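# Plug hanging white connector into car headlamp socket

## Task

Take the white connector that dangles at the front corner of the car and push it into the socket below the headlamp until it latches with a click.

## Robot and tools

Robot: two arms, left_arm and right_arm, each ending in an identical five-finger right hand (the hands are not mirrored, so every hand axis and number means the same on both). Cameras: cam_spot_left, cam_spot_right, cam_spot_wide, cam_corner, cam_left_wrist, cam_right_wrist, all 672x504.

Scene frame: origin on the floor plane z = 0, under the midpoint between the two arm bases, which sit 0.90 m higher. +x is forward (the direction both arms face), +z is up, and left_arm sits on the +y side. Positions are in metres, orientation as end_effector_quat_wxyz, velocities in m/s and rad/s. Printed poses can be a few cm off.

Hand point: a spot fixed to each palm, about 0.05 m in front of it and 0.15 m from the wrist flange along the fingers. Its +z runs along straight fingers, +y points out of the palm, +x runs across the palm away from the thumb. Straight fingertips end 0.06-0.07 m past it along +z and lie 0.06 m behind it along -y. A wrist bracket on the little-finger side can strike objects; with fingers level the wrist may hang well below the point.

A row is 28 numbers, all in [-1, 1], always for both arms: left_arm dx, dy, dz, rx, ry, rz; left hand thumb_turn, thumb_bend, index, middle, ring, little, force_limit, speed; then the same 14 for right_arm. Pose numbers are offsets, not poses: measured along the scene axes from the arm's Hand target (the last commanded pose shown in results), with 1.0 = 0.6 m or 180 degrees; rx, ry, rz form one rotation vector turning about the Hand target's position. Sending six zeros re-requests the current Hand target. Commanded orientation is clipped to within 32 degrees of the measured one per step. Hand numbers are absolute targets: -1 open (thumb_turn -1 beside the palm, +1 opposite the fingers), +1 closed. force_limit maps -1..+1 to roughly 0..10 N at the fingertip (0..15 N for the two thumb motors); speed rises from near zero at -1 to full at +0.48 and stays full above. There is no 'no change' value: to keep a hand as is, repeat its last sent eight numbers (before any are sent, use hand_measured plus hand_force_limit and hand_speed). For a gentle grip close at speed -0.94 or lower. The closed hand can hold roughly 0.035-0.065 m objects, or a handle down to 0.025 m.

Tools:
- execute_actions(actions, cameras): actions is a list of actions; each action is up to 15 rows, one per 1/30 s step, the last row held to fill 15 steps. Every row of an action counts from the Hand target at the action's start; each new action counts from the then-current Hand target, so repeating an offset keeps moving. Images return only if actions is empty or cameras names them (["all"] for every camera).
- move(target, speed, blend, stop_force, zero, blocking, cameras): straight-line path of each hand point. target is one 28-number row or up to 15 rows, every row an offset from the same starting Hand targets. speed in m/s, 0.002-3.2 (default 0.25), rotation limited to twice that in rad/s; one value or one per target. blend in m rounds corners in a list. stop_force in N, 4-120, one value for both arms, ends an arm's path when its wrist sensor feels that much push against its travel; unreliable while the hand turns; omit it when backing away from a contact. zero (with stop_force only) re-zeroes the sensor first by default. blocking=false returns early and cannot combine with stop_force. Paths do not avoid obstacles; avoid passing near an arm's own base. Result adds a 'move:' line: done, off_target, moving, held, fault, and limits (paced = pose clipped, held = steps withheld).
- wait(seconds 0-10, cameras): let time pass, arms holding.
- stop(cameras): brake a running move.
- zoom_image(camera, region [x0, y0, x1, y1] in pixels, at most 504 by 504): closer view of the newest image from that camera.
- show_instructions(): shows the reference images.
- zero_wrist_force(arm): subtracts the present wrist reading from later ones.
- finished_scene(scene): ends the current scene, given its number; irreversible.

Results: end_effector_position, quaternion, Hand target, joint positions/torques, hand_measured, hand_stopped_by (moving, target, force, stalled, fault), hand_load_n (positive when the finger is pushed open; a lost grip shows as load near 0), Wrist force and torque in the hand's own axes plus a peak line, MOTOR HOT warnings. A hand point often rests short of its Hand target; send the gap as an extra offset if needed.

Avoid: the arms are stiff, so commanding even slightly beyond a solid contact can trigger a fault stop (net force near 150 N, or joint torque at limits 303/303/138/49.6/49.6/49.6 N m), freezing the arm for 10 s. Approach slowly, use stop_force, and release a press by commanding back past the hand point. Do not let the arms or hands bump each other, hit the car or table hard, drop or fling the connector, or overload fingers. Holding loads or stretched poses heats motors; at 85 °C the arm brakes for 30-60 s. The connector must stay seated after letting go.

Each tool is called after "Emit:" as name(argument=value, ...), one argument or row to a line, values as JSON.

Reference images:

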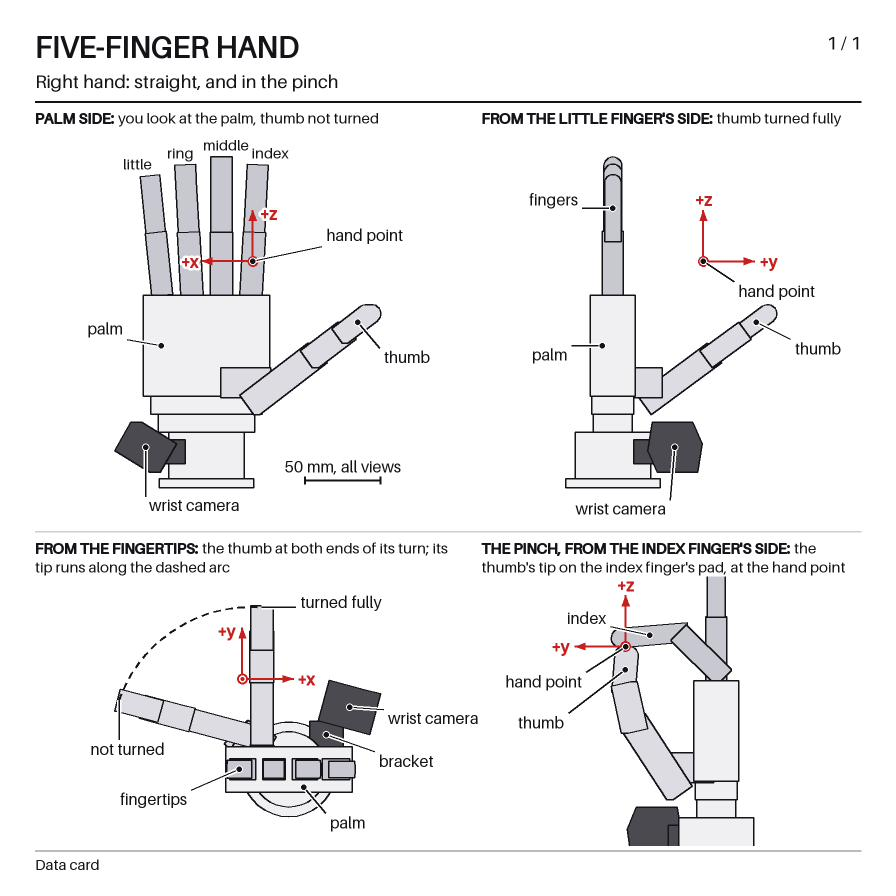

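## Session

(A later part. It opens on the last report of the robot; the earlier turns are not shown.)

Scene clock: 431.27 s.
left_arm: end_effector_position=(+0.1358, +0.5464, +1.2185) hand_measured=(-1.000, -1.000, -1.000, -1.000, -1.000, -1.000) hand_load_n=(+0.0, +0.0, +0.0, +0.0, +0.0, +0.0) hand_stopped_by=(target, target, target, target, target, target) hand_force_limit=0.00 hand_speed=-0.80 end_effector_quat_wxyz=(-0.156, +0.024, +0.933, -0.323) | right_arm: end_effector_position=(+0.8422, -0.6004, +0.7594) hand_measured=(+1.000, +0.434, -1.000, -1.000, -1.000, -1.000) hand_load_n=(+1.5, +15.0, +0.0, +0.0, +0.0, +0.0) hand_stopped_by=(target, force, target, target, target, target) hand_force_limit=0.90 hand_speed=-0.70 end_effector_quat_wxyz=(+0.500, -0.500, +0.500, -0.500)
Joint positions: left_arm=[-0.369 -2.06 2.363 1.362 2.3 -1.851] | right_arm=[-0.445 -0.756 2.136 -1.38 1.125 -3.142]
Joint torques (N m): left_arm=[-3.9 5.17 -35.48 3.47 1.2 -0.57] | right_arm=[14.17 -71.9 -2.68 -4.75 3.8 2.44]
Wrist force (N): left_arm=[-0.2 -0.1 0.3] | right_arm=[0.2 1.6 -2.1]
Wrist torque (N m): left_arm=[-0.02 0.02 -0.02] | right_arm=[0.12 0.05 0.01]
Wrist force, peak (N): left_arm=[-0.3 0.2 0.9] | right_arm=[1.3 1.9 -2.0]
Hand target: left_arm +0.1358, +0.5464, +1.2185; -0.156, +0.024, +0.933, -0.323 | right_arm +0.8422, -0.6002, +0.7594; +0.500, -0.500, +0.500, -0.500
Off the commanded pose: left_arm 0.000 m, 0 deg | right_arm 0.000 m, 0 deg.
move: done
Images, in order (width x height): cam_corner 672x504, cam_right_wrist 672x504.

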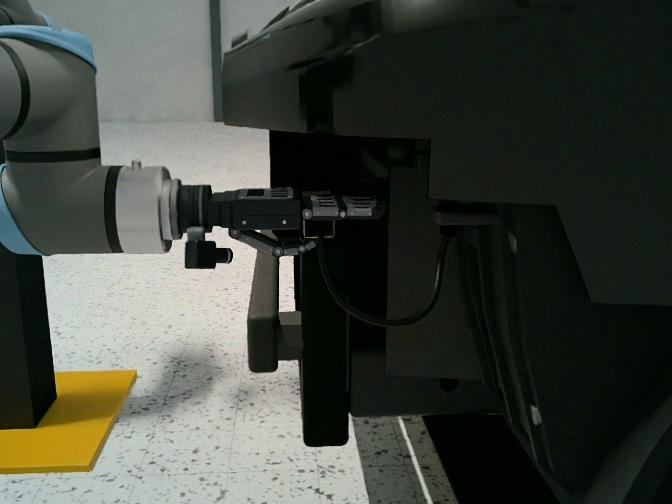

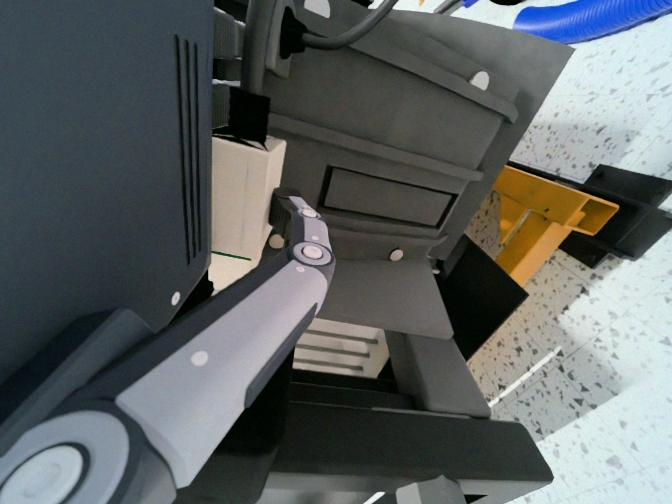

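Emit:
move(
  target=[0,0,0,0,0,0,-1,-1,-1,-1,-1,-1,0,-0.8, 0.001,0.02,-0.0025,0,0,0,1,0.8,-1,-1,-1,-1,0.9,-0.7],
  speed=0.05,
)

Emit:
move(
  target=[0,0,0,0,0,0,-1,-1,-1,-1,-1,-1,0,-0.8, 0,0.05,0,0,0,0,1,0.8,-1,-1,-1,-1,0.9,-0.7],
  speed=0.015,
  stop_force=8,
  cameras=["cam_right_wrist","cam_corner"],
)

Emit:
zoom_image(
  camera="cam_corner",
  region=[260, 160, 360, 260],
)

Emit:
zoom_image(
  camera="cam_right_wrist",
  region=[195, 225, 285, 315],
)

Scene clock: 455.20 s.
left_arm: end_effector_position=(+0.1358, +0.5464, +1.2185) hand_measured=(-1.000, -1.000, -1.000, -1.000, -1.000, -1.000) hand_load_n=(+0.0, +0.0, +0.0, +0.0, +0.0, +0.0) hand_stopped_by=(target, target, target, target, target, target) hand_force_limit=0.00 hand_speed=-0.80 end_effector_quat_wxyz=(-0.156, +0.024, +0.933, -0.323) | right_arm: end_effector_position=(+0.8428, -0.5884, +0.7579) hand_measured=(+1.000, +0.434, -1.000, -1.000, -1.000, -1.000) hand_load_n=(+1.5, +15.0, +0.0, +0.0, +0.0, +0.0) hand_stopped_by=(target, force, target, target, target, target) hand_force_limit=0.90 hand_speed=-0.70 end_effector_quat_wxyz=(+0.500, -0.500, +0.500, -0.500)
Joint positions: left_arm=[-0.369 -2.06 2.363 1.362 2.3 -1.851] | right_arm=[-0.425 -0.753 2.137 -1.383 1.145 -3.142]
Joint torques (N m): left_arm=[-2.75 1.47 -35.22 3.65 1.16 -0.58] | right_arm=[10.97 -69.87 -2.01 -4.72 4.11 2.8]
Wrist force (N): left_arm=[0.1 -0.3 0.3] | right_arm=[0.1 1.7 -1.9]
Wrist torque (N m): left_arm=[-0.06 -0.03 0.00] | right_arm=[0.13 0.04 0.00]
Wrist force, peak (N): left_arm=[-0.1 0.3 1.1] | right_arm=[0.4 1.8 -2.3]
Hand target: left_arm +0.1358, +0.5464, +1.2185; -0.156, +0.024, +0.933, -0.323 | right_arm +0.8428, -0.5882, +0.7579; +0.500, -0.500, +0.500, -0.500
Off the commanded pose: left_arm 0.000 m, 0 deg | right_arm 0.000 m, 0 deg.
move: done

Scene clock: 457.47 s.
left_arm: end_effector_position=(+0.1358, +0.5464, +1.2185) hand_measured=(-1.000, -1.000, -1.000, -1.000, -1.000, -1.000) hand_load_n=(+0.0, +0.0, +0.0, -0.5, +0.0, +0.0) hand_stopped_by=(target, target, target, target, target, target) hand_force_limit=0.00 hand_speed=-0.80 end_effector_quat_wxyz=(-0.156, +0.024, +0.933, -0.323) | right_arm: end_effector_position=(+0.8428, -0.5773, +0.7579) hand_measured=(+1.000, +0.434, -1.000, -1.000, -1.000, -1.000) hand_load_n=(+0.5, +16.0, +0.0, +0.0, +0.0, +0.0) hand_stopped_by=(target, force, target, target, target, target) hand_force_limit=0.90 hand_speed=-0.70 end_effector_quat_wxyz=(+0.500, -0.500, +0.500, -0.500)
Joint positions: left_arm=[-0.369 -2.06 2.363 1.362 2.3 -1.851] | right_arm=[-0.407 -0.753 2.139 -1.385 1.163 -3.142]
Joint torques (N m): left_arm=[-2.96 1.76 -34.81 3.5 0.95 -0.22] | right_arm=[-10.37 -73.43 -20.24 -0.52 -3.56 2.71]
Wrist force (N): left_arm=[-0.2 0.1 0.6] | right_arm=[0.2 1.5 -1.5]
Wrist torque (N m): left_arm=[-0.02 0.01 -0.01] | right_arm=[0.06 -0.02 0.01]
Wrist force, peak (N): left_arm=[-0.3 -0.3 0.9] | right_arm=[10.9 3.7 -2.4]
Hand target: left_arm +0.1358, +0.5464, +1.2185; -0.156, +0.024, +0.933, -0.323 | right_arm +0.8428, -0.5773, +0.7579; +0.500, -0.500, +0.500, -0.500 (not the last commanded pose)
Off the commanded pose: left_arm 0.000 m, 0 deg | right_arm 0.019 m, 0 deg.
move: contact (right_arm)
Images, in order (width x height): cam_corner 672x504, cam_right_wrist 672x504.

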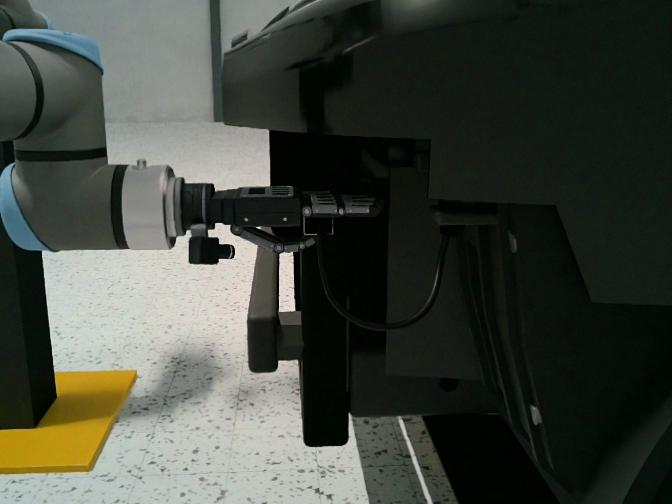

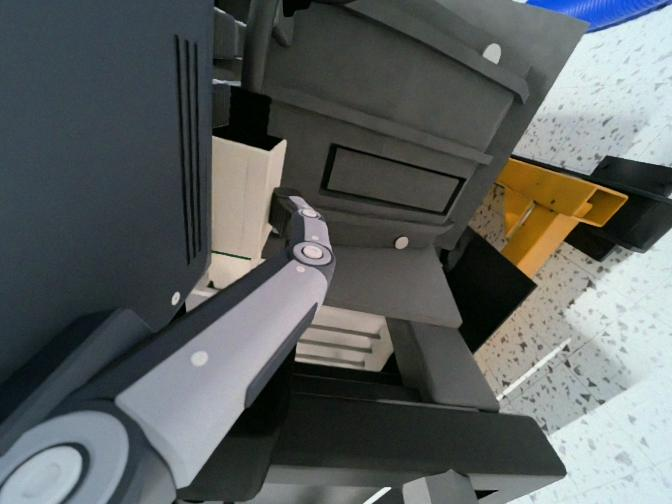

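Scaled by 5.040 from the camera's 672x504 image, which has a finer 960x720 frame.

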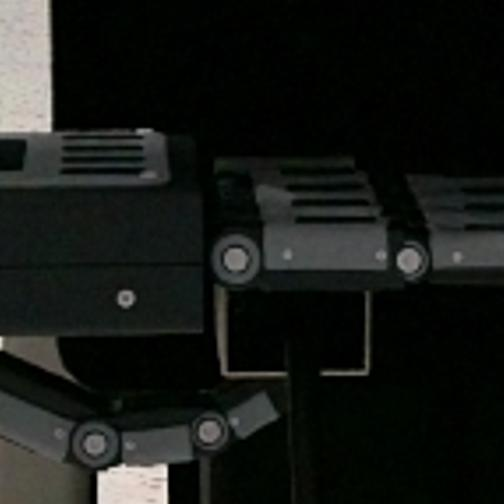

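Scaled by 5.600 from the camera's 672x504 image, which has a finer 960x720 frame.

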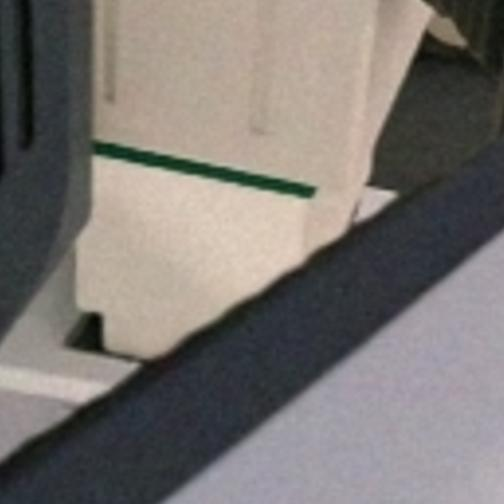

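Emit:
move(
  target=[
    [0,0,0,0,0,0,-1,-1,-1,-1,-1,-1,0,-0.8, 0,-0.005,0,0,0,0,1,0.8,-1,-1,-1,-1,0.9,-0.7],
    [0,0,0,0,0,0,-1,-1,-1,-1,-1,-1,0,-0.8, 0.0007,-0.005,0.002,0,0,0,1,0.8,-1,-1,-1,-1,0.9,-0.7],
  ],
  speed=0.03,
)

Emit:
move(
  target=[0,0,0,0,0,0,-1,-1,-1,-1,-1,-1,0,-0.8, 0,0.035,0,0,0,0,1,0.8,-1,-1,-1,-1,0.9,-0.7],
  speed=0.015,
  stop_force=10,
  cameras=["cam_right_wrist","cam_corner"],
)

Emit:
zoom_image(
  camera="cam_right_wrist",
  region=[195, 225, 285, 315],
)

Scene clock: 496.37 s.
left_arm: end_effector_position=(+0.1358, +0.5464, +1.2185) hand_measured=(-1.000, -1.000, -1.000, -1.000, -1.000, -1.000) hand_load_n=(+0.0, +0.0, +0.0, +0.0, +0.0, +0.0) hand_stopped_by=(target, target, target, target, target, target) hand_force_limit=0.00 hand_speed=-0.80 end_effector_quat_wxyz=(-0.156, +0.024, +0.933, -0.323) | right_arm: end_effector_position=(+0.8431, -0.5802, +0.7587) hand_measured=(+1.000, +0.434, -1.000, -1.000, -1.000, -1.000) hand_load_n=(+0.5, +15.5, +0.5, +0.0, +0.0, +0.0) hand_stopped_by=(target, force, target, target, target, target) hand_force_limit=0.90 hand_speed=-0.70 end_effector_quat_wxyz=(+0.500, -0.500, +0.500, -0.500)
Joint positions: left_arm=[-0.369 -2.06 2.363 1.362 2.3 -1.851] | right_arm=[-0.411 -0.755 2.139 -1.383 1.158 -3.142]
Joint torques (N m): left_arm=[-0.65 2.25 -35.52 3.85 1.36 -0.48] | right_arm=[-9.71 -92.27 -20.02 -0.57 -3.93 2.36]
Wrist force (N): left_arm=[0.1 0.1 0.5] | right_arm=[0.1 1.4 -2.0]
Wrist torque (N m): left_arm=[-0.01 -0.03 0.01] | right_arm=[0.08 0.02 0.00]
Wrist force, peak (N): left_arm=[0.0 0.1 0.9] | right_arm=[0.0 1.5 -2.3]
Hand target: left_arm +0.1358, +0.5464, +1.2185; -0.156, +0.024, +0.933, -0.323 | right_arm +0.8432, -0.5803, +0.7591; +0.500, -0.500, +0.500, -0.500
Off the commanded pose: left_arm 0.000 m, 0 deg | right_arm 0.000 m, 0 deg.
move: done

Scene clock: 498.03 s.
left_arm: end_effector_position=(+0.1358, +0.5464, +1.2185) hand_measured=(-1.000, -1.000, -1.000, -1.000, -1.000, -1.000) hand_load_n=(-0.5, +0.0, +0.0, +0.0, +0.0, +0.0) hand_stopped_by=(target, target, target, target, target, target) hand_force_limit=0.00 hand_speed=-0.80 end_effector_quat_wxyz=(-0.156, +0.024, +0.933, -0.323) | right_arm: end_effector_position=(+0.8433, -0.5769, +0.7591) hand_measured=(+1.000, +0.434, -1.000, -1.000, -1.000, -1.000) hand_load_n=(+0.5, +16.5, +0.5, +0.0, +0.0, +0.0) hand_stopped_by=(target, force, target, target, target, target) hand_force_limit=0.90 hand_speed=-0.70 end_effector_quat_wxyz=(+0.500, -0.500, +0.500, -0.500)
Joint positions: left_arm=[-0.369 -2.06 2.363 1.362 2.3 -1.851] | right_arm=[-0.406 -0.756 2.139 -1.383 1.164 -3.142]
Joint torques (N m): left_arm=[-1.22 0.13 -36.13 3.61 1.25 -0.47] | right_arm=[-9.14 -72.96 -20.59 -0.7 -3.7 2.59]
Wrist force (N): left_arm=[-0.1 0.2 0.6] | right_arm=[1.0 1.6 -1.9]
Wrist torque (N m): left_arm=[0.00 -0.01 0.00] | right_arm=[0.04 0.00 0.03]
Wrist force, peak (N): left_arm=[-0.2 -0.3 1.0] | right_arm=[13.7 3.9 -2.0]
Hand target: left_arm +0.1358, +0.5464, +1.2185; -0.156, +0.024, +0.933, -0.323 | right_arm +0.8433, -0.5769, +0.7591; +0.500, -0.500, +0.500, -0.500 (not the last commanded pose)
Off the commanded pose: left_arm 0.000 m, 0 deg | right_arm 0.018 m, 0 deg.
move: contact (right_arm)
Images, in order (width x height): cam_corner 672x504, cam_right_wrist 672x504.

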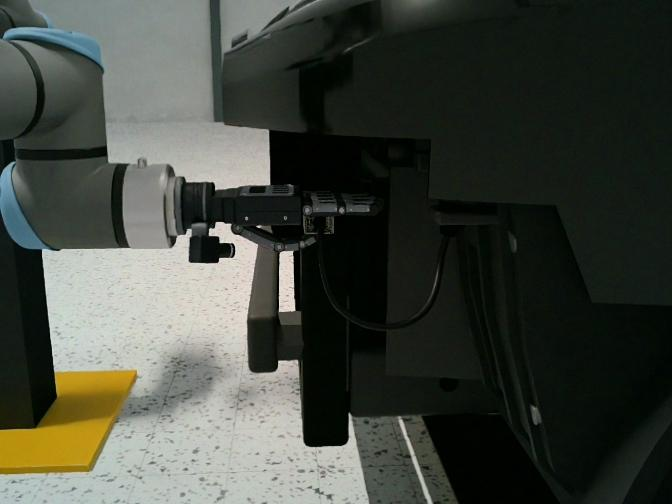

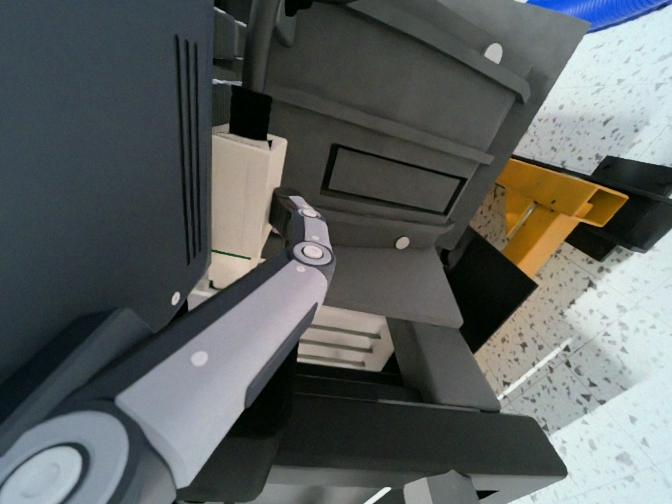

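Scaled by 5.600 from the camera's 672x504 image, which has a finer 960x720 frame.

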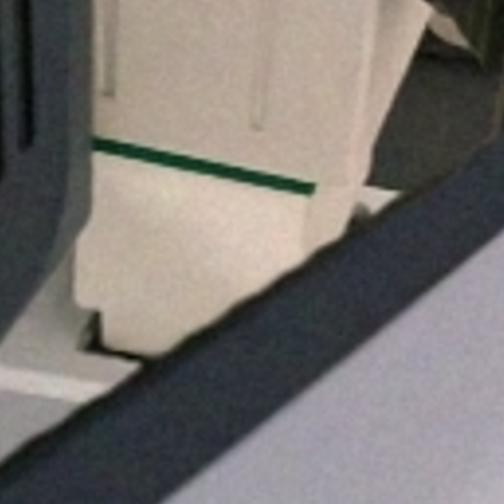

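Emit:
move(
  target=[
    [0,0,0,0,0,0,-1,-1,-1,-1,-1,-1,0,-0.8, 0,-0.005,0,0,0,0,1,0.8,-1,-1,-1,-1,0.9,-0.7],
    [0,0,0,0,0,0,-1,-1,-1,-1,-1,-1,0,-0.8, 0,-0.005,-0.0045,0,0,0,1,0.8,-1,-1,-1,-1,0.9,-0.7],
  ],
  speed=0.03,
)

Emit:
move(
  target=[0,0,0,0,0,0,-1,-1,-1,-1,-1,-1,0,-0.8, 0,0.035,0,0,0,0,1,0.8,-1,-1,-1,-1,0.9,-0.7],
  speed=0.015,
  stop_force=10,
  cameras=["cam_right_wrist","cam_corner"],
)

Emit:
zoom_image(
  camera="cam_right_wrist",
  region=[195, 225, 285, 315],
)

Emit:
zoom_image(
  camera="cam_corner",
  region=[260, 160, 360, 260],
)

Scene clock: 521.67 s.
left_arm: end_effector_position=(+0.1358, +0.5464, +1.2185) hand_measured=(-1.000, -1.000, -1.000, -1.000, -1.000, -1.000) hand_load_n=(+0.0, +0.0, +0.0, +0.0, +0.0, +0.0) hand_stopped_by=(target, target, target, target, target, target) hand_force_limit=0.00 hand_speed=-0.80 end_effector_quat_wxyz=(-0.156, +0.024, +0.933, -0.323) | right_arm: end_effector_position=(+0.8433, -0.5799, +0.7566) hand_measured=(+1.000, +0.434, -1.000, -1.000, -1.000, -1.000) hand_load_n=(+0.5, +16.5, +0.0, +0.0, +0.0, +0.0) hand_stopped_by=(target, force, target, target, target, target) hand_force_limit=0.90 hand_speed=-0.70 end_effector_quat_wxyz=(+0.500, -0.500, +0.500, -0.500)
Joint positions: left_arm=[-0.369 -2.06 2.363 1.362 2.3 -1.851] | right_arm=[-0.411 -0.751 2.137 -1.386 1.159 -3.142]
Joint torques (N m): left_arm=[-2.75 2.58 -37.19 3.82 0.94 -0.22] | right_arm=[-10.54 -70.22 -21.21 -4.01 -4.12 2]
Wrist force (N): left_arm=[-0.1 0.2 0.2] | right_arm=[0.1 1.8 -1.9]
Wrist torque (N m): left_arm=[0.03 0.00 0.00] | right_arm=[0.13 0.02 0.01]
Wrist force, peak (N): left_arm=[0.0 0.0 1.0] | right_arm=[1.5 2.0 -2.1]
Hand target: left_arm +0.1358, +0.5464, +1.2185; -0.156, +0.024, +0.933, -0.323 | right_arm +0.8433, -0.5799, +0.7564; +0.500, -0.500, +0.500, -0.500
Off the commanded pose: left_arm 0.000 m, 0 deg | right_arm 0.000 m, 0 deg.
move: done

Scene clock: 523.43 s.
left_arm: end_effector_position=(+0.1358, +0.5464, +1.2185) hand_measured=(-1.000, -1.000, -1.000, -1.000, -1.000, -1.000) hand_load_n=(+0.0, +0.0, +0.0, +0.0, +0.0, +0.0) hand_stopped_by=(target, target, target, target, target, target) hand_force_limit=0.00 hand_speed=-0.80 end_effector_quat_wxyz=(-0.156, +0.024, +0.933, -0.323) | right_arm: end_effector_position=(+0.8434, -0.5767, +0.7564) hand_measured=(+1.000, +0.434, -1.000, -1.000, -1.000, -1.000) hand_load_n=(-0.5, +15.5, +0.0, +0.0, +0.0, +0.0) hand_stopped_by=(target, force, target, target, target, target) hand_force_limit=0.90 hand_speed=-0.70 end_effector_quat_wxyz=(+0.500, -0.500, +0.500, -0.500)
Joint positions: left_arm=[-0.369 -2.06 2.363 1.362 2.3 -1.851] | right_arm=[-0.405 -0.75 2.138 -1.387 1.165 -3.142]
Joint torques (N m): left_arm=[-4.72 0.29 -36.1 3.82 1.25 -0.66] | right_arm=[-6.05 -77.03 -17.38 0.06 -5.49 1.86]
Wrist force (N): left_arm=[0.0 0.0 0.6] | right_arm=[5.4 1.3 0.0]
Wrist torque (N m): left_arm=[-0.04 -0.03 0.00] | right_arm=[0.08 -0.04 0.23]
Wrist force, peak (N): left_arm=[-0.1 0.2 0.8] | right_arm=[18.0 -4.4 -2.6]
Hand target: left_arm +0.1358, +0.5464, +1.2185; -0.156, +0.024, +0.933, -0.323 | right_arm +0.8434, -0.5767, +0.7564; +0.500, -0.500, +0.500, -0.500 (not the last commanded pose)
Off the commanded pose: left_arm 0.000 m, 0 deg | right_arm 0.018 m, 0 deg.
move: contact (right_arm)
Images, in order (width x height): cam_corner 672x504, cam_right_wrist 672x504.

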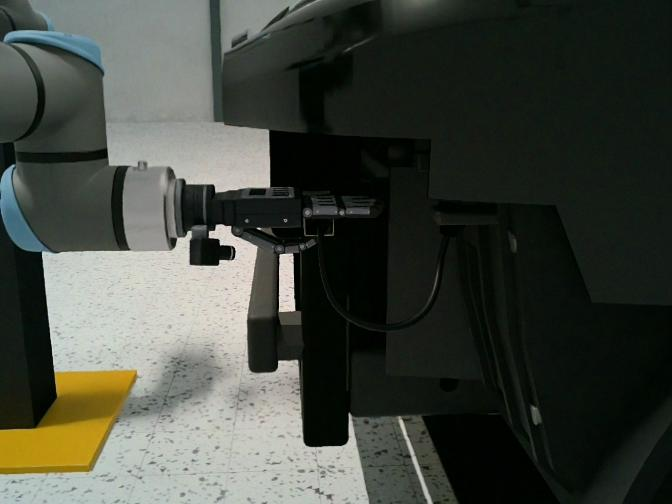

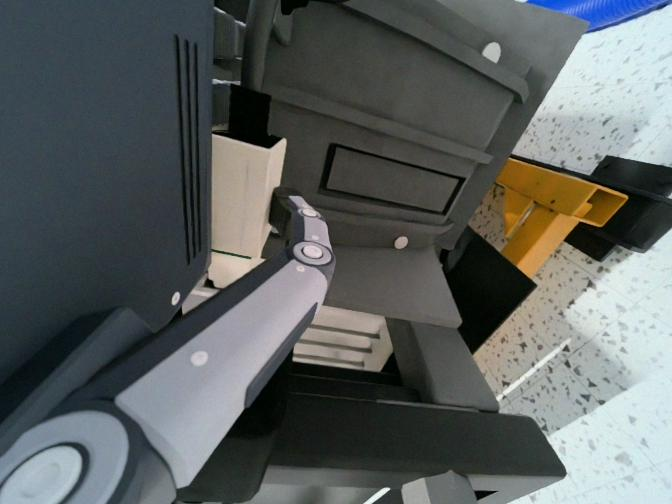

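Scaled by 5.600 from the camera's 672x504 image, which has a finer 960x720 frame.

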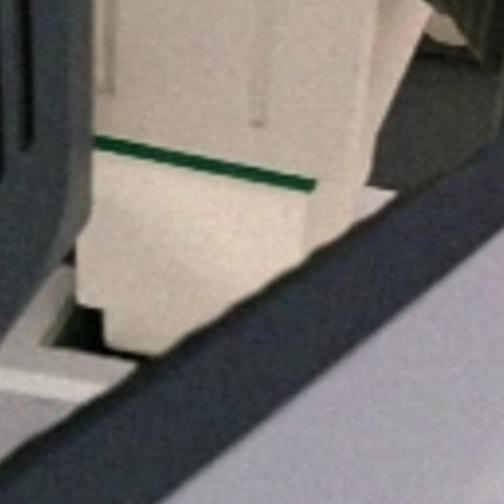

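Scaled by 5.040 from the camera's 672x504 image, which has a finer 960x720 frame.

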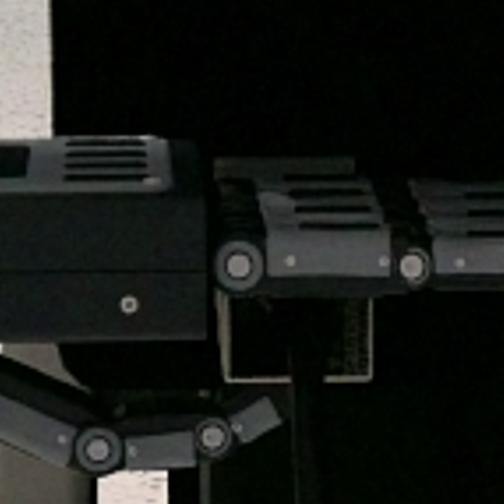

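Emit:
move(
  target=[
    [0,0,0,0,0,0,-1,-1,-1,-1,-1,-1,0,-0.8, 0,-0.004,0,0,0,0,1,0.8,-1,-1,-1,-1,0.9,-0.7],
    [0,0,0,0,0,0,-1,-1,-1,-1,-1,-1,0,-0.8, 0,-0.004,0.0022,0,0,0,1,0.8,-1,-1,-1,-1,0.9,-0.7],
  ],
  speed=0.03,
)

Emit:
move(
  target=[0,0,0,0,0,0,-1,-1,-1,-1,-1,-1,0,-0.8, 0,0.0065,0,0,0,0,1,0.8,-1,-1,-1,-1,0.9,-0.7],
  speed=0.01,
)

Scene clock: 542.30 s.
left_arm: end_effector_position=(+0.1358, +0.5464, +1.2185) hand_measured=(-1.000, -1.000, -1.000, -1.000, -1.000, -1.000) hand_load_n=(-0.5, +0.0, +0.0, +0.0, +0.0, +0.0) hand_stopped_by=(target, target, target, target, target, target) hand_force_limit=0.00 hand_speed=-0.80 end_effector_quat_wxyz=(-0.156, +0.024, +0.933, -0.323) | right_arm: end_effector_position=(+0.8435, -0.5791, +0.7574) hand_measured=(+1.000, +0.434, -1.000, -1.000, -1.000, -1.000) hand_load_n=(+0.5, +16.0, +0.5, +0.0, +0.0, +0.0) hand_stopped_by=(target, force, target, target, target, target) hand_force_limit=0.90 hand_speed=-0.70 end_effector_quat_wxyz=(+0.500, -0.500, +0.500, -0.500) end_effector_velocity=(-0.001, +0.000, +0.002) end_effector_angular_velocity=(+0.001, +0.002, +0.000)
Joint positions: left_arm=[-0.369 -2.06 2.363 1.362 2.3 -1.851] | right_arm=[-0.409 -0.752 2.138 -1.385 1.161 -3.142]
Joint velocities: left_arm=[within noise] | right_arm=[-0.001 -0.005 0.003 0.005 -0.001 0]
Joint torques (N m): left_arm=[-2.23 0.74 -35.96 3.85 1.25 -0.08] | right_arm=[-9.73 -88.07 -1.41 -0.45 -3.67 2.13]
Wrist force (N): left_arm=[-0.1 0.2 0.2] | right_arm=[0.4 2.1 -1.9]
Wrist torque (N m): left_arm=[0.03 0.00 0.01] | right_arm=[0.17 -0.02 0.04]
Wrist force, peak (N): left_arm=[-0.3 -0.1 0.8] | right_arm=[5.7 1.1 0.4]
Hand target: left_arm +0.1358, +0.5464, +1.2185; -0.156, +0.024, +0.933, -0.323 | right_arm +0.8434, -0.5791, +0.7577; +0.500, -0.500, +0.500, -0.500
Off the commanded pose: left_arm 0.000 m, 0 deg | right_arm 0.000 m, 0 deg.
move: done

Scene clock: 543.00 s.
left_arm: end_effector_position=(+0.1358, +0.5464, +1.2185) hand_measured=(-1.000, -1.000, -1.000, -1.000, -1.000, -1.000) hand_load_n=(+0.0, +0.0, +0.0, +0.0, -0.5, +0.0) hand_stopped_by=(target, target, target, target, target, target) hand_force_limit=0.00 hand_speed=-0.80 end_effector_quat_wxyz=(-0.156, +0.024, +0.933, -0.323) | right_arm: end_effector_position=(+0.8434, -0.5756, +0.7577) hand_measured=(+1.000, +0.434, -1.000, -1.000, -1.000, -1.000) hand_load_n=(-0.5, +16.0, +0.0, +0.0, +0.0, +0.0) hand_stopped_by=(target, force, target, target, target, target) hand_force_limit=0.90 hand_speed=-0.70 end_effector_quat_wxyz=(+0.500, -0.500, +0.500, -0.500)
Joint positions: left_arm=[-0.369 -2.06 2.363 1.362 2.3 -1.851] | right_arm=[-0.403 -0.753 2.139 -1.385 1.167 -3.142]
Joint torques (N m): left_arm=[-1.47 -1.44 -36.93 3.89 1.43 -0.19] | right_arm=[29.15 -88.53 0.42 -4.67 -0.79 2.23]
Wrist force (N): left_arm=[-0.4 -0.2 0.5] | right_arm=[15.8 4.4 -2.5]
Wrist torque (N m): left_arm=[-0.05 0.03 -0.03] | right_arm=[0.14 -0.17 0.76]
Wrist force, peak (N): left_arm=[0.1 -0.4 0.8] | right_arm=[15.8 4.4 -2.5]
Hand target: left_arm +0.1358, +0.5464, +1.2185; -0.156, +0.024, +0.933, -0.323 | right_arm +0.8434, -0.5752, +0.7577; +0.500, -0.500, +0.500, -0.500
Off the commanded pose: left_arm 0.000 m, 0 deg | right_arm 0.000 m, 0 deg.
move: done

Emit:
move(
  target=[
    [0,0,0,0,0,0,-1,-1,-1,-1,-1,-1,0,-0.8, 0,-0.0065,0,0,0,0,1,0.8,-1,-1,-1,-1,0.9,-0.7],
    [0,0,0,0,0,0,-1,-1,-1,-1,-1,-1,0,-0.8, 0.0017,-0.0065,0,0,0,0,1,0.8,-1,-1,-1,-1,0.9,-0.7],
    [0,0,0,0,0,0,-1,-1,-1,-1,-1,-1,0,-0.8, 0.0017,-0.0005,0,0,0,0,1,0.8,-1,-1,-1,-1,0.9,-0.7],
  ],
  speed=0.015,
)

Emit:
move(
  target=[
    [0,0,0,0,0,0,-1,-1,-1,-1,-1,-1,0,-0.8, 0,-0.006,0,0,0,0,1,0.8,-1,-1,-1,-1,0.9,-0.7],
    [0,0,0,0,0,0,-1,-1,-1,-1,-1,-1,0,-0.8, 0.0017,-0.006,0,0,0,0,1,0.8,-1,-1,-1,-1,0.9,-0.7],
    [0,0,0,0,0,0,-1,-1,-1,-1,-1,-1,0,-0.8, 0.0017,0,0,0,0,0,1,0.8,-1,-1,-1,-1,0.9,-0.7],
  ],
  speed=0.015,
  cameras=["cam_right_wrist","cam_corner"],
)

Emit:
zoom_image(
  camera="cam_right_wrist",
  region=[195, 225, 285, 315],
)

Scene clock: 567.50 s.
left_arm: end_effector_position=(+0.1358, +0.5464, +1.2185) hand_measured=(-1.000, -1.000, -1.000, -1.000, -1.000, -1.000) hand_load_n=(+0.0, +0.0, +0.0, +0.0, +0.0, +0.0) hand_stopped_by=(target, target, target, target, target, target) hand_force_limit=0.00 hand_speed=-0.80 end_effector_quat_wxyz=(-0.156, +0.024, +0.933, -0.323) | right_arm: end_effector_position=(+0.8445, -0.5758, +0.7578) hand_measured=(+1.000, +0.434, -1.000, -1.000, -1.000, -1.000) hand_load_n=(+1.0, +16.5, +0.5, +0.0, +0.0, +0.0) hand_stopped_by=(target, force, target, target, target, target) hand_force_limit=0.90 hand_speed=-0.70 end_effector_quat_wxyz=(+0.500, -0.500, +0.500, -0.500)
Joint positions: left_arm=[-0.369 -2.06 2.363 1.362 2.3 -1.851] | right_arm=[-0.403 -0.753 2.136 -1.383 1.167 -3.142]
Joint torques (N m): left_arm=[-4.15 0.72 -35.81 3.51 1.04 -0.14] | right_arm=[11.44 -72.98 -3.04 -4.18 3.41 2.62]
Wrist force (N): left_arm=[0.2 0.0 0.6] | right_arm=[0.6 2.4 -1.9]
Wrist torque (N m): left_arm=[-0.02 -0.06 0.01] | right_arm=[0.22 -0.06 0.07]
Wrist force, peak (N): left_arm=[-0.7 -0.2 0.8] | right_arm=[16.4 5.2 -2.3]
Hand target: left_arm +0.1358, +0.5464, +1.2185; -0.156, +0.024, +0.933, -0.323 | right_arm +0.8444, -0.5755, +0.7577; +0.500, -0.500, +0.500, -0.500
Off the commanded pose: left_arm 0.000 m, 0 deg | right_arm 0.000 m, 0 deg.
move: done

Scene clock: 568.77 s.
left_arm: end_effector_position=(+0.1358, +0.5464, +1.2185) hand_measured=(-1.000, -1.000, -1.000, -1.000, -1.000, -1.000) hand_load_n=(+0.0, +0.0, +0.0, +0.0, +0.0, +0.0) hand_stopped_by=(target, target, target, target, target, target) hand_force_limit=0.00 hand_speed=-0.80 end_effector_quat_wxyz=(-0.156, +0.024, +0.933, -0.323) | right_arm: end_effector_position=(+0.8455, -0.5758, +0.7577) hand_measured=(+1.000, +0.434, -1.000, -1.000, -1.000, -1.000) hand_load_n=(+1.0, +16.5, +0.5, +0.0, +0.0, +0.0) hand_stopped_by=(target, force, target, target, target, target) hand_force_limit=0.90 hand_speed=-0.70 end_effector_quat_wxyz=(+0.500, -0.500, +0.500, -0.500)
Joint positions: left_arm=[-0.369 -2.06 2.363 1.362 2.3 -1.851] | right_arm=[-0.402 -0.752 2.134 -1.382 1.168 -3.142]
Joint torques (N m): left_arm=[-2.74 -0.47 -36.31 3.52 1.68 -0.16] | right_arm=[6.96 -75.79 -3.1 -4.15 3.38 2.51]
Wrist force (N): left_arm=[-0.6 -0.2 0.4] | right_arm=[-0.1 2.0 -1.6]
Wrist torque (N m): left_arm=[-0.05 0.06 -0.03] | right_arm=[0.14 0.04 0.01]
Wrist force, peak (N): left_arm=[0.2 -0.4 1.1] | right_arm=[0.3 2.7 -1.7]
Hand target: left_arm +0.1358, +0.5464, +1.2185; -0.156, +0.024, +0.933, -0.323 | right_arm +0.8454, -0.5755, +0.7577; +0.500, -0.500, +0.500, -0.500
Off the commanded pose: left_arm 0.000 m, 0 deg | right_arm 0.000 m, 0 deg.
move: done
Images, in order (width x height): cam_corner 672x504, cam_right_wrist 672x504.

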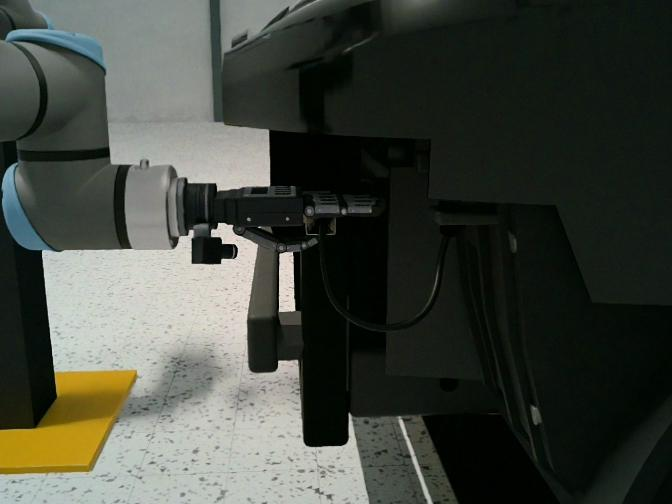

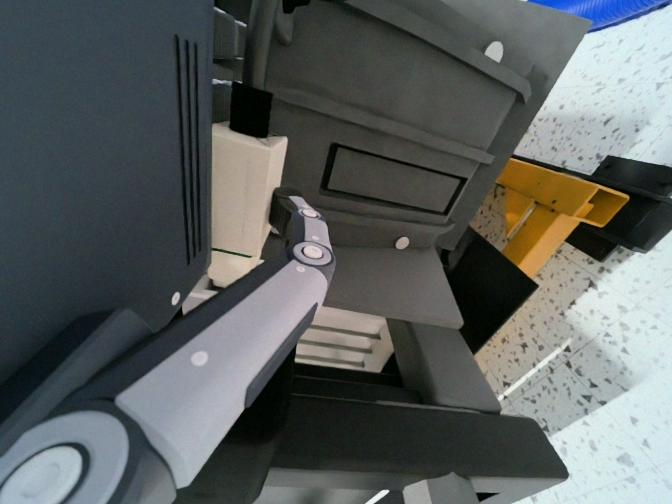

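Scaled by 5.600 from the camera's 672x504 image, which has a finer 960x720 frame.

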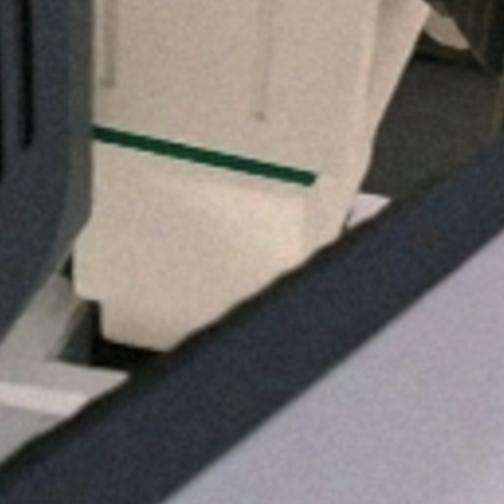

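Emit:
move(
  target=[0,0,0,0,0,0,-1,-1,-1,-1,-1,-1,0,-0.8, -0.0015,0.004,0,0,0,0,1,0.8,-1,-1,-1,-1,0.9,-0.7],
  speed=0.01,
  stop_force=20,
)

Scene clock: 585.20 s.
left_arm: end_effector_position=(+0.1358, +0.5464, +1.2185) hand_measured=(-1.000, -1.000, -1.000, -1.000, -1.000, -1.000) hand_load_n=(+0.0, +0.0, +0.0, +0.0, +0.0, +0.0) hand_stopped_by=(target, target, target, target, target, target) hand_force_limit=0.00 hand_speed=-0.80 end_effector_quat_wxyz=(-0.156, +0.024, +0.933, -0.323) | right_arm: end_effector_position=(+0.8445, -0.5731, +0.7577) hand_measured=(+1.000, +0.434, -1.000, -1.000, -1.000, -1.000) hand_load_n=(+0.5, +16.5, +0.0, +0.0, +0.0, +0.0) hand_stopped_by=(target, force, target, target, target, target) hand_force_limit=0.90 hand_speed=-0.70 end_effector_quat_wxyz=(+0.500, -0.500, +0.500, -0.500)
Joint positions: left_arm=[-0.369 -2.06 2.363 1.362 2.3 -1.851] | right_arm=[-0.399 -0.753 2.137 -1.383 1.171 -3.142]
Joint torques (N m): left_arm=[-3.33 1.78 -36.29 3.74 1.5 -0.05] | right_arm=[11.08 -88.14 -2 -4.64 3.53 2.61]
Wrist force (N): left_arm=[-0.2 -0.1 0.3] | right_arm=[0.3 1.7 -1.5]
Wrist torque (N m): left_arm=[-0.02 0.01 -0.01] | right_arm=[0.09 -0.03 0.02]
Wrist force, peak (N): left_arm=[-0.2 0.2 0.8] | right_arm=[4.9 2.2 -0.8]
Hand target: left_arm +0.1358, +0.5464, +1.2185; -0.156, +0.024, +0.933, -0.323 | right_arm +0.8445, -0.5731, +0.7577; +0.500, -0.500, +0.500, -0.500
Off the commanded pose: left_arm 0.000 m, 0 deg | right_arm 0.000 m, 0 deg.
move: done

Emit:
move(
  target=[0,0,0,0,0,0,-1,-1,-1,-1,-1,-1,0,-0.8, 0,0.03,0,0,0,0,1,0.8,-1,-1,-1,-1,0.9,-0.7],
  speed=0.015,
  stop_force=14,
  cameras=["cam_right_wrist","cam_corner"],
)

Emit:
zoom_image(
  camera="cam_right_wrist",
  region=[195, 225, 285, 315],
)

Emit:
zoom_image(
  camera="cam_corner",
  region=[260, 160, 360, 260],
)

Scene clock: 595.40 s.
left_arm: end_effector_position=(+0.1358, +0.5464, +1.2185) hand_measured=(-1.000, -1.000, -1.000, -1.000, -1.000, -1.000) hand_load_n=(-0.5, +0.0, +0.0, +0.0, +0.0, +0.0) hand_stopped_by=(target, target, target, target, target, target) hand_force_limit=0.00 hand_speed=-0.80 end_effector_quat_wxyz=(-0.156, +0.024, +0.933, -0.323) | right_arm: end_effector_position=(+0.8445, -0.5695, +0.7578) hand_measured=(+1.000, +0.434, -1.000, -1.000, -1.000, -1.000) hand_load_n=(+0.5, +15.5, +0.0, +0.0, +0.0, +0.0) hand_stopped_by=(target, force, target, target, target, target) hand_force_limit=0.90 hand_speed=-0.70 end_effector_quat_wxyz=(+0.500, -0.500, +0.500, -0.500)
Joint positions: left_arm=[-0.369 -2.06 2.363 1.362 2.3 -1.851] | right_arm=[-0.393 -0.753 2.137 -1.384 1.177 -3.142]
Joint torques (N m): left_arm=[-3.05 0.21 -36.39 3.37 1.68 -0.58] | right_arm=[-9.93 -70.64 -18.03 -0.83 -3.88 2.71]
Wrist force (N): left_arm=[-0.1 -0.1 0.3] | right_arm=[1.4 2.5 -1.9]
Wrist torque (N m): left_arm=[-0.04 0.00 -0.01] | right_arm=[0.19 -0.04 0.07]
Wrist force, peak (N): left_arm=[0.1 -0.1 1.0] | right_arm=[15.3 -2.8 -3.8]
Hand target: left_arm +0.1358, +0.5464, +1.2185; -0.156, +0.024, +0.933, -0.323 | right_arm +0.8445, -0.5696, +0.7578; +0.500, -0.500, +0.500, -0.500 (not the last commanded pose)
Off the commanded pose: left_arm 0.000 m, 0 deg | right_arm 0.014 m, 0 deg.
move: contact (right_arm)
Images, in order (width x height): cam_corner 672x504, cam_right_wrist 672x504.

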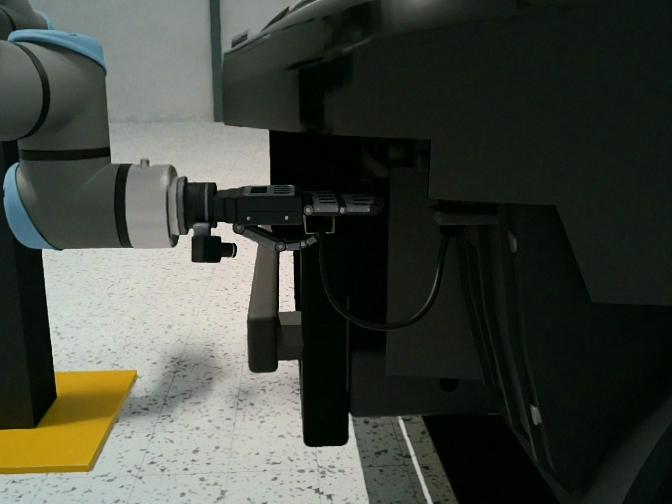

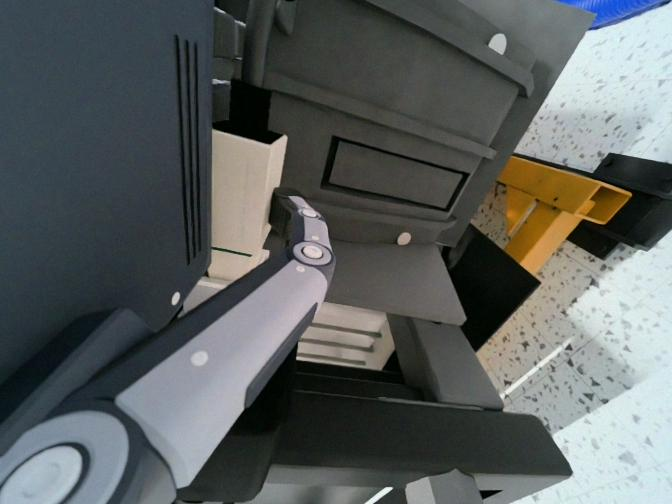

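Scaled by 5.600 from the camera's 672x504 image, which has a finer 960x720 frame.

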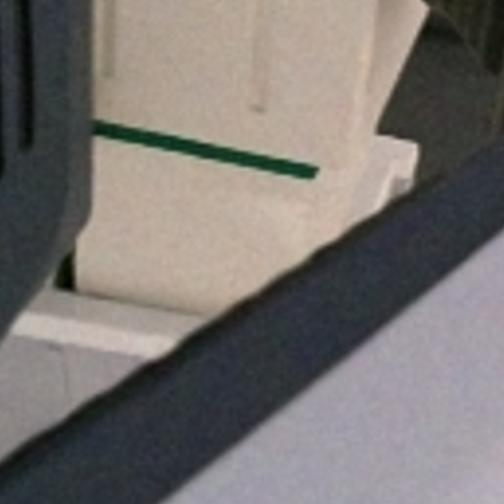

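Scaled by 5.040 from the camera's 672x504 image, which has a finer 960x720 frame.

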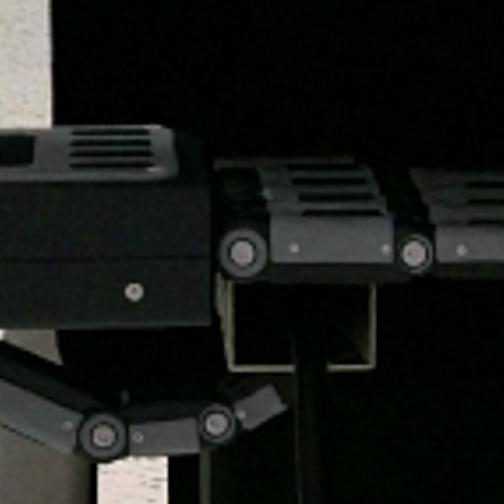

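Emit:
move(
  target=[0,0,0,0,0,0,-1,-1,-1,-1,-1,-1,0,-0.8, 0,0.002,0.0013,0,0,0,1,0.8,-1,-1,-1,-1,0.9,-0.7],
  speed=0.01,
)

Emit:
move(
  target=[0,0,0,0,0,0,-1,-1,-1,-1,-1,-1,0,-0.8, 0,0.025,0,0,0,0,1,0.8,-1,-1,-1,-1,0.9,-0.7],
  speed=0.015,
  stop_force=14,
)

Scene clock: 606.73 s.
left_arm: end_effector_position=(+0.1358, +0.5464, +1.2185) hand_measured=(-1.000, -1.000, -1.000, -1.000, -1.000, -1.000) hand_load_n=(+0.0, +0.0, +0.0, +0.0, +0.0, +0.0) hand_stopped_by=(target, target, target, target, target, target) hand_force_limit=0.00 hand_speed=-0.80 end_effector_quat_wxyz=(-0.156, +0.024, +0.933, -0.323) | right_arm: end_effector_position=(+0.8446, -0.5685, +0.7585) hand_measured=(+1.000, +0.434, -1.000, -1.000, -1.000, -1.000) hand_load_n=(-2.0, +17.0, +0.0, +0.0, +0.0, +0.0) hand_stopped_by=(target, force, target, target, target, target) hand_force_limit=0.90 hand_speed=-0.70 end_effector_quat_wxyz=(+0.500, -0.500, +0.500, -0.500)
Joint positions: left_arm=[-0.369 -2.06 2.363 1.362 2.3 -1.851] | right_arm=[-0.391 -0.754 2.138 -1.383 1.179 -3.142]
Joint torques (N m): left_arm=[-2.67 -1.31 -36.68 3.87 1.08 -0.49] | right_arm=[18.75 -91.88 0.58 -1.17 -0.75 2.47]
Wrist force (N): left_arm=[-0.5 -0.3 0.3] | right_arm=[15.3 6.7 -1.0]
Wrist torque (N m): left_arm=[-0.05 0.06 -0.03] | right_arm=[0.17 -0.19 0.45]
Wrist force, peak (N): left_arm=[0.1 0.3 0.9] | right_arm=[15.5 6.7 -0.9]
Hand target: left_arm +0.1358, +0.5464, +1.2185; -0.156, +0.024, +0.933, -0.323 | right_arm +0.8445, -0.5684, +0.7585; +0.500, -0.500, +0.500, -0.500
Off the commanded pose: left_arm 0.000 m, 0 deg | right_arm 0.000 m, 0 deg.
move: done

Scene clock: 608.80 s.
left_arm: end_effector_position=(+0.1358, +0.5464, +1.2185) hand_measured=(-1.000, -1.000, -1.000, -1.000, -1.000, -1.000) hand_load_n=(+0.0, +0.5, +0.0, +0.0, +0.0, +0.0) hand_stopped_by=(target, target, target, target, target, target) hand_force_limit=0.00 hand_speed=-0.80 end_effector_quat_wxyz=(-0.156, +0.024, +0.933, -0.323) | right_arm: end_effector_position=(+0.8445, -0.5551, +0.7586) hand_measured=(+1.000, +0.434, -1.000, -1.000, -1.000, -1.000) hand_load_n=(+0.5, +14.0, -1.0, +0.0, +0.0, +0.0) hand_stopped_by=(target, force, target, target, target, target) hand_force_limit=0.90 hand_speed=-0.70 end_effector_quat_wxyz=(+0.500, -0.500, +0.500, -0.500)
Joint positions: left_arm=[-0.369 -2.06 2.363 1.362 2.3 -1.851] | right_arm=[-0.368 -0.755 2.14 -1.385 1.202 -3.142]
Joint torques (N m): left_arm=[-0.95 1.1 -36.38 3.71 1.36 -0.21] | right_arm=[13.65 -82.81 -6.16 -1.48 -11.54 2.98]
Wrist force (N): left_arm=[-0.1 0.2 0.4] | right_arm=[27.1 6.7 -4.9]
Wrist torque (N m): left_arm=[0.01 -0.01 0.01] | right_arm=[0.40 0.12 1.38]
Wrist force, peak (N): left_arm=[-0.5 -0.4 0.8] | right_arm=[36.6 6.1 -8.3]
Hand target: left_arm +0.1358, +0.5464, +1.2185; -0.156, +0.024, +0.933, -0.323 | right_arm +0.8446, -0.5551, +0.7586; +0.500, -0.500, +0.500, -0.500 (not the last commanded pose)
Off the commanded pose: left_arm 0.000 m, 0 deg | right_arm 0.002 m, 0 deg.
move: contact (right_arm)

Emit:
wait(
  seconds=0,
  cameras=["cam_right_wrist","cam_corner"],
)

Emit:
zoom_image(
  camera="cam_right_wrist",
  region=[195, 145, 315, 315],
)

Emit:
zoom_image(
  camera="cam_corner",
  region=[260, 160, 360, 260],
)

Scene clock: 616.07 s.
left_arm: end_effector_position=(+0.1358, +0.5464, +1.2185) hand_measured=(-1.000, -1.000, -1.000, -1.000, -1.000, -1.000) hand_load_n=(-0.5, +0.0, +0.0, +0.0, -0.5, +0.0) hand_stopped_by=(target, target, target, target, target, target) hand_force_limit=0.00 hand_speed=-0.80 end_effector_quat_wxyz=(-0.156, +0.024, +0.933, -0.323) | right_arm: end_effector_position=(+0.8446, -0.5551, +0.7586) hand_measured=(+1.000, +0.434, -1.000, -1.000, -1.000, -1.000) hand_load_n=(+0.5, +14.5, -1.0, +0.0, +0.0, +0.0) hand_stopped_by=(target, force, target, target, target, target) hand_force_limit=0.90 hand_speed=-0.70 end_effector_quat_wxyz=(+0.500, -0.500, +0.500, -0.500)
Joint positions: left_arm=[-0.369 -2.06 2.363 1.362 2.3 -1.851] | right_arm=[-0.368 -0.755 2.14 -1.385 1.202 -3.142]
Joint torques (N m): left_arm=[-1.78 -0.97 -36.75 3.45 1.43 -0.33] | right_arm=[13.76 -73.98 -17.07 -0.85 -8.03 2.67]
Wrist force (N): left_arm=[-0.2 0.0 0.5] | right_arm=[26.4 6.7 -5.0]
Wrist torque (N m): left_arm=[-0.03 0.01 -0.01] | right_arm=[0.37 0.16 1.33]
Wrist force, peak (N): left_arm=[-0.2 0.3 0.9] | right_arm=[27.4 6.4 -5.1]
Hand target: left_arm +0.1358, +0.5464, +1.2185; -0.156, +0.024, +0.933, -0.323 | right_arm +0.8446, -0.5551, +0.7586; +0.500, -0.500, +0.500, -0.500 (not the last commanded pose)
Off the commanded pose: left_arm 0.000 m, 0 deg | right_arm 0.002 m, 0 deg.
Images, in order (width x height): cam_corner 672x504, cam_right_wrist 672x504.

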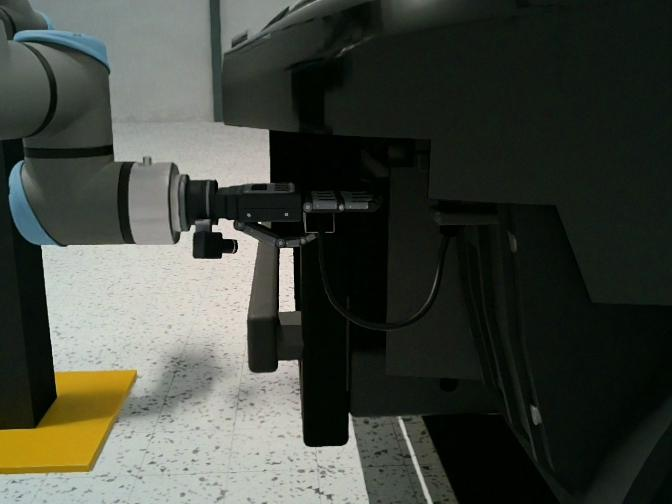

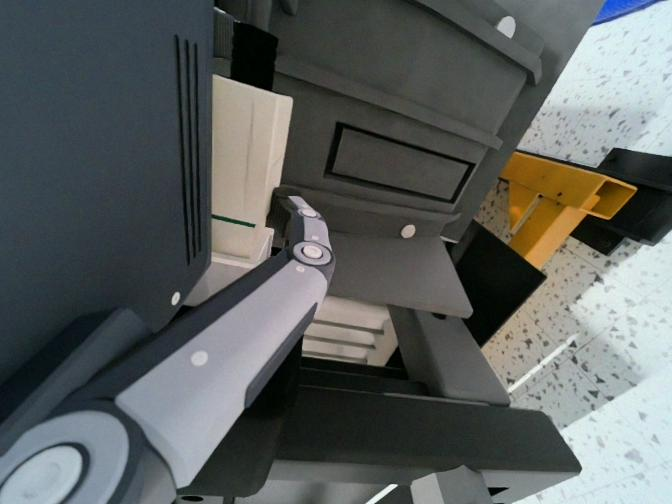

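Scaled by 2.965 from the camera's 672x504 image, which has a finer 960x720 frame.

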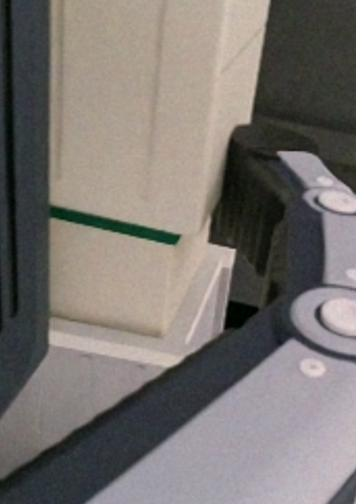

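Scaled by 5.040 from the camera's 672x504 image, which has a finer 960x720 frame.

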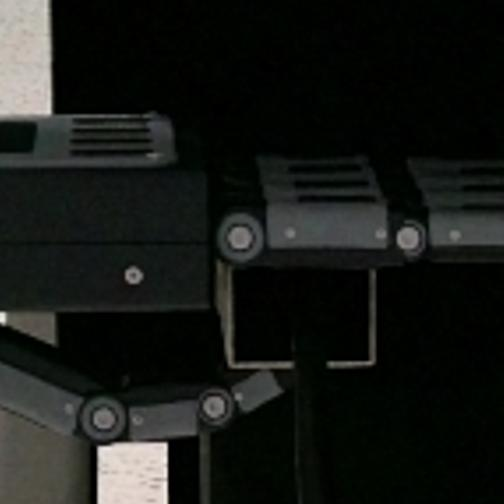

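Emit:
move(
  target=[0,0,0,0,0,0,-1,-1,-1,-1,-1,-1,0,-0.8, 0,-0.004,0,0,0,0,1,0.8,-1,-1,-1,-1,0.9,-0.7],
  speed=0.02,
  cameras=["cam_right_wrist","cam_corner"],
)

Scene clock: 717.50 s.
left_arm: end_effector_position=(+0.1358, +0.5464, +1.2185) hand_measured=(-1.000, -1.000, -1.000, -1.000, -1.000, -1.000) hand_load_n=(+0.0, +0.0, +0.0, +0.0, +0.0, +0.0) hand_stopped_by=(target, target, target, target, target, target) hand_force_limit=0.00 hand_speed=-0.80 end_effector_quat_wxyz=(-0.156, +0.024, +0.933, -0.323) | right_arm: end_effector_position=(+0.8446, -0.5573, +0.7586) hand_measured=(+1.000, +0.434, -1.000, -1.000, -1.000, -1.000) hand_load_n=(+3.0, +13.5, +0.0, +0.0, -0.5, +0.0) hand_stopped_by=(target, force, target, target, target, target) hand_force_limit=0.90 hand_speed=-0.70 end_effector_quat_wxyz=(+0.500, -0.500, +0.500, -0.500)
Joint positions: left_arm=[-0.369 -2.06 2.363 1.362 2.3 -1.851] | right_arm=[-0.372 -0.755 2.14 -1.384 1.198 -3.142]
Joint torques (N m): left_arm=[-3.68 -1.56 -37.78 3.22 1.68 -0.37] | right_arm=[-10.73 -71.25 -20.35 -0.52 -3.94 2.27]
Wrist force (N): left_arm=[-0.6 -0.1 0.2] | right_arm=[1.2 2.1 -1.9]
Wrist torque (N m): left_arm=[-0.02 0.08 -0.04] | right_arm=[0.16 -0.16 0.10]
Wrist force, peak (N): left_arm=[-0.2 0.0 0.9] | right_arm=[27.2 7.2 -5.0]
Hand target: left_arm +0.1358, +0.5464, +1.2185; -0.156, +0.024, +0.933, -0.323 | right_arm +0.8446, -0.5575, +0.7586; +0.500, -0.500, +0.500, -0.500
Off the commanded pose: left_arm 0.000 m, 0 deg | right_arm 0.000 m, 0 deg.
move: done
Images, in order (width x height): cam_corner 672x504, cam_right_wrist 672x504.

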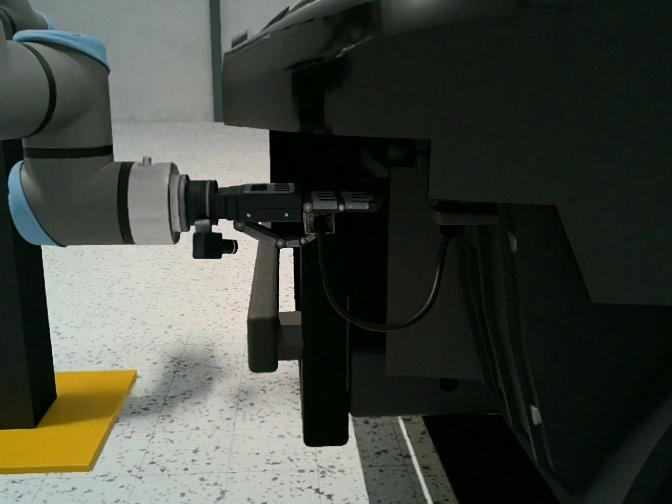

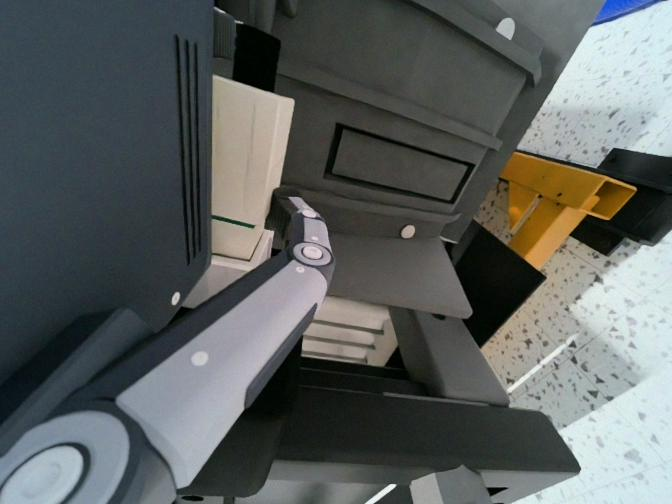

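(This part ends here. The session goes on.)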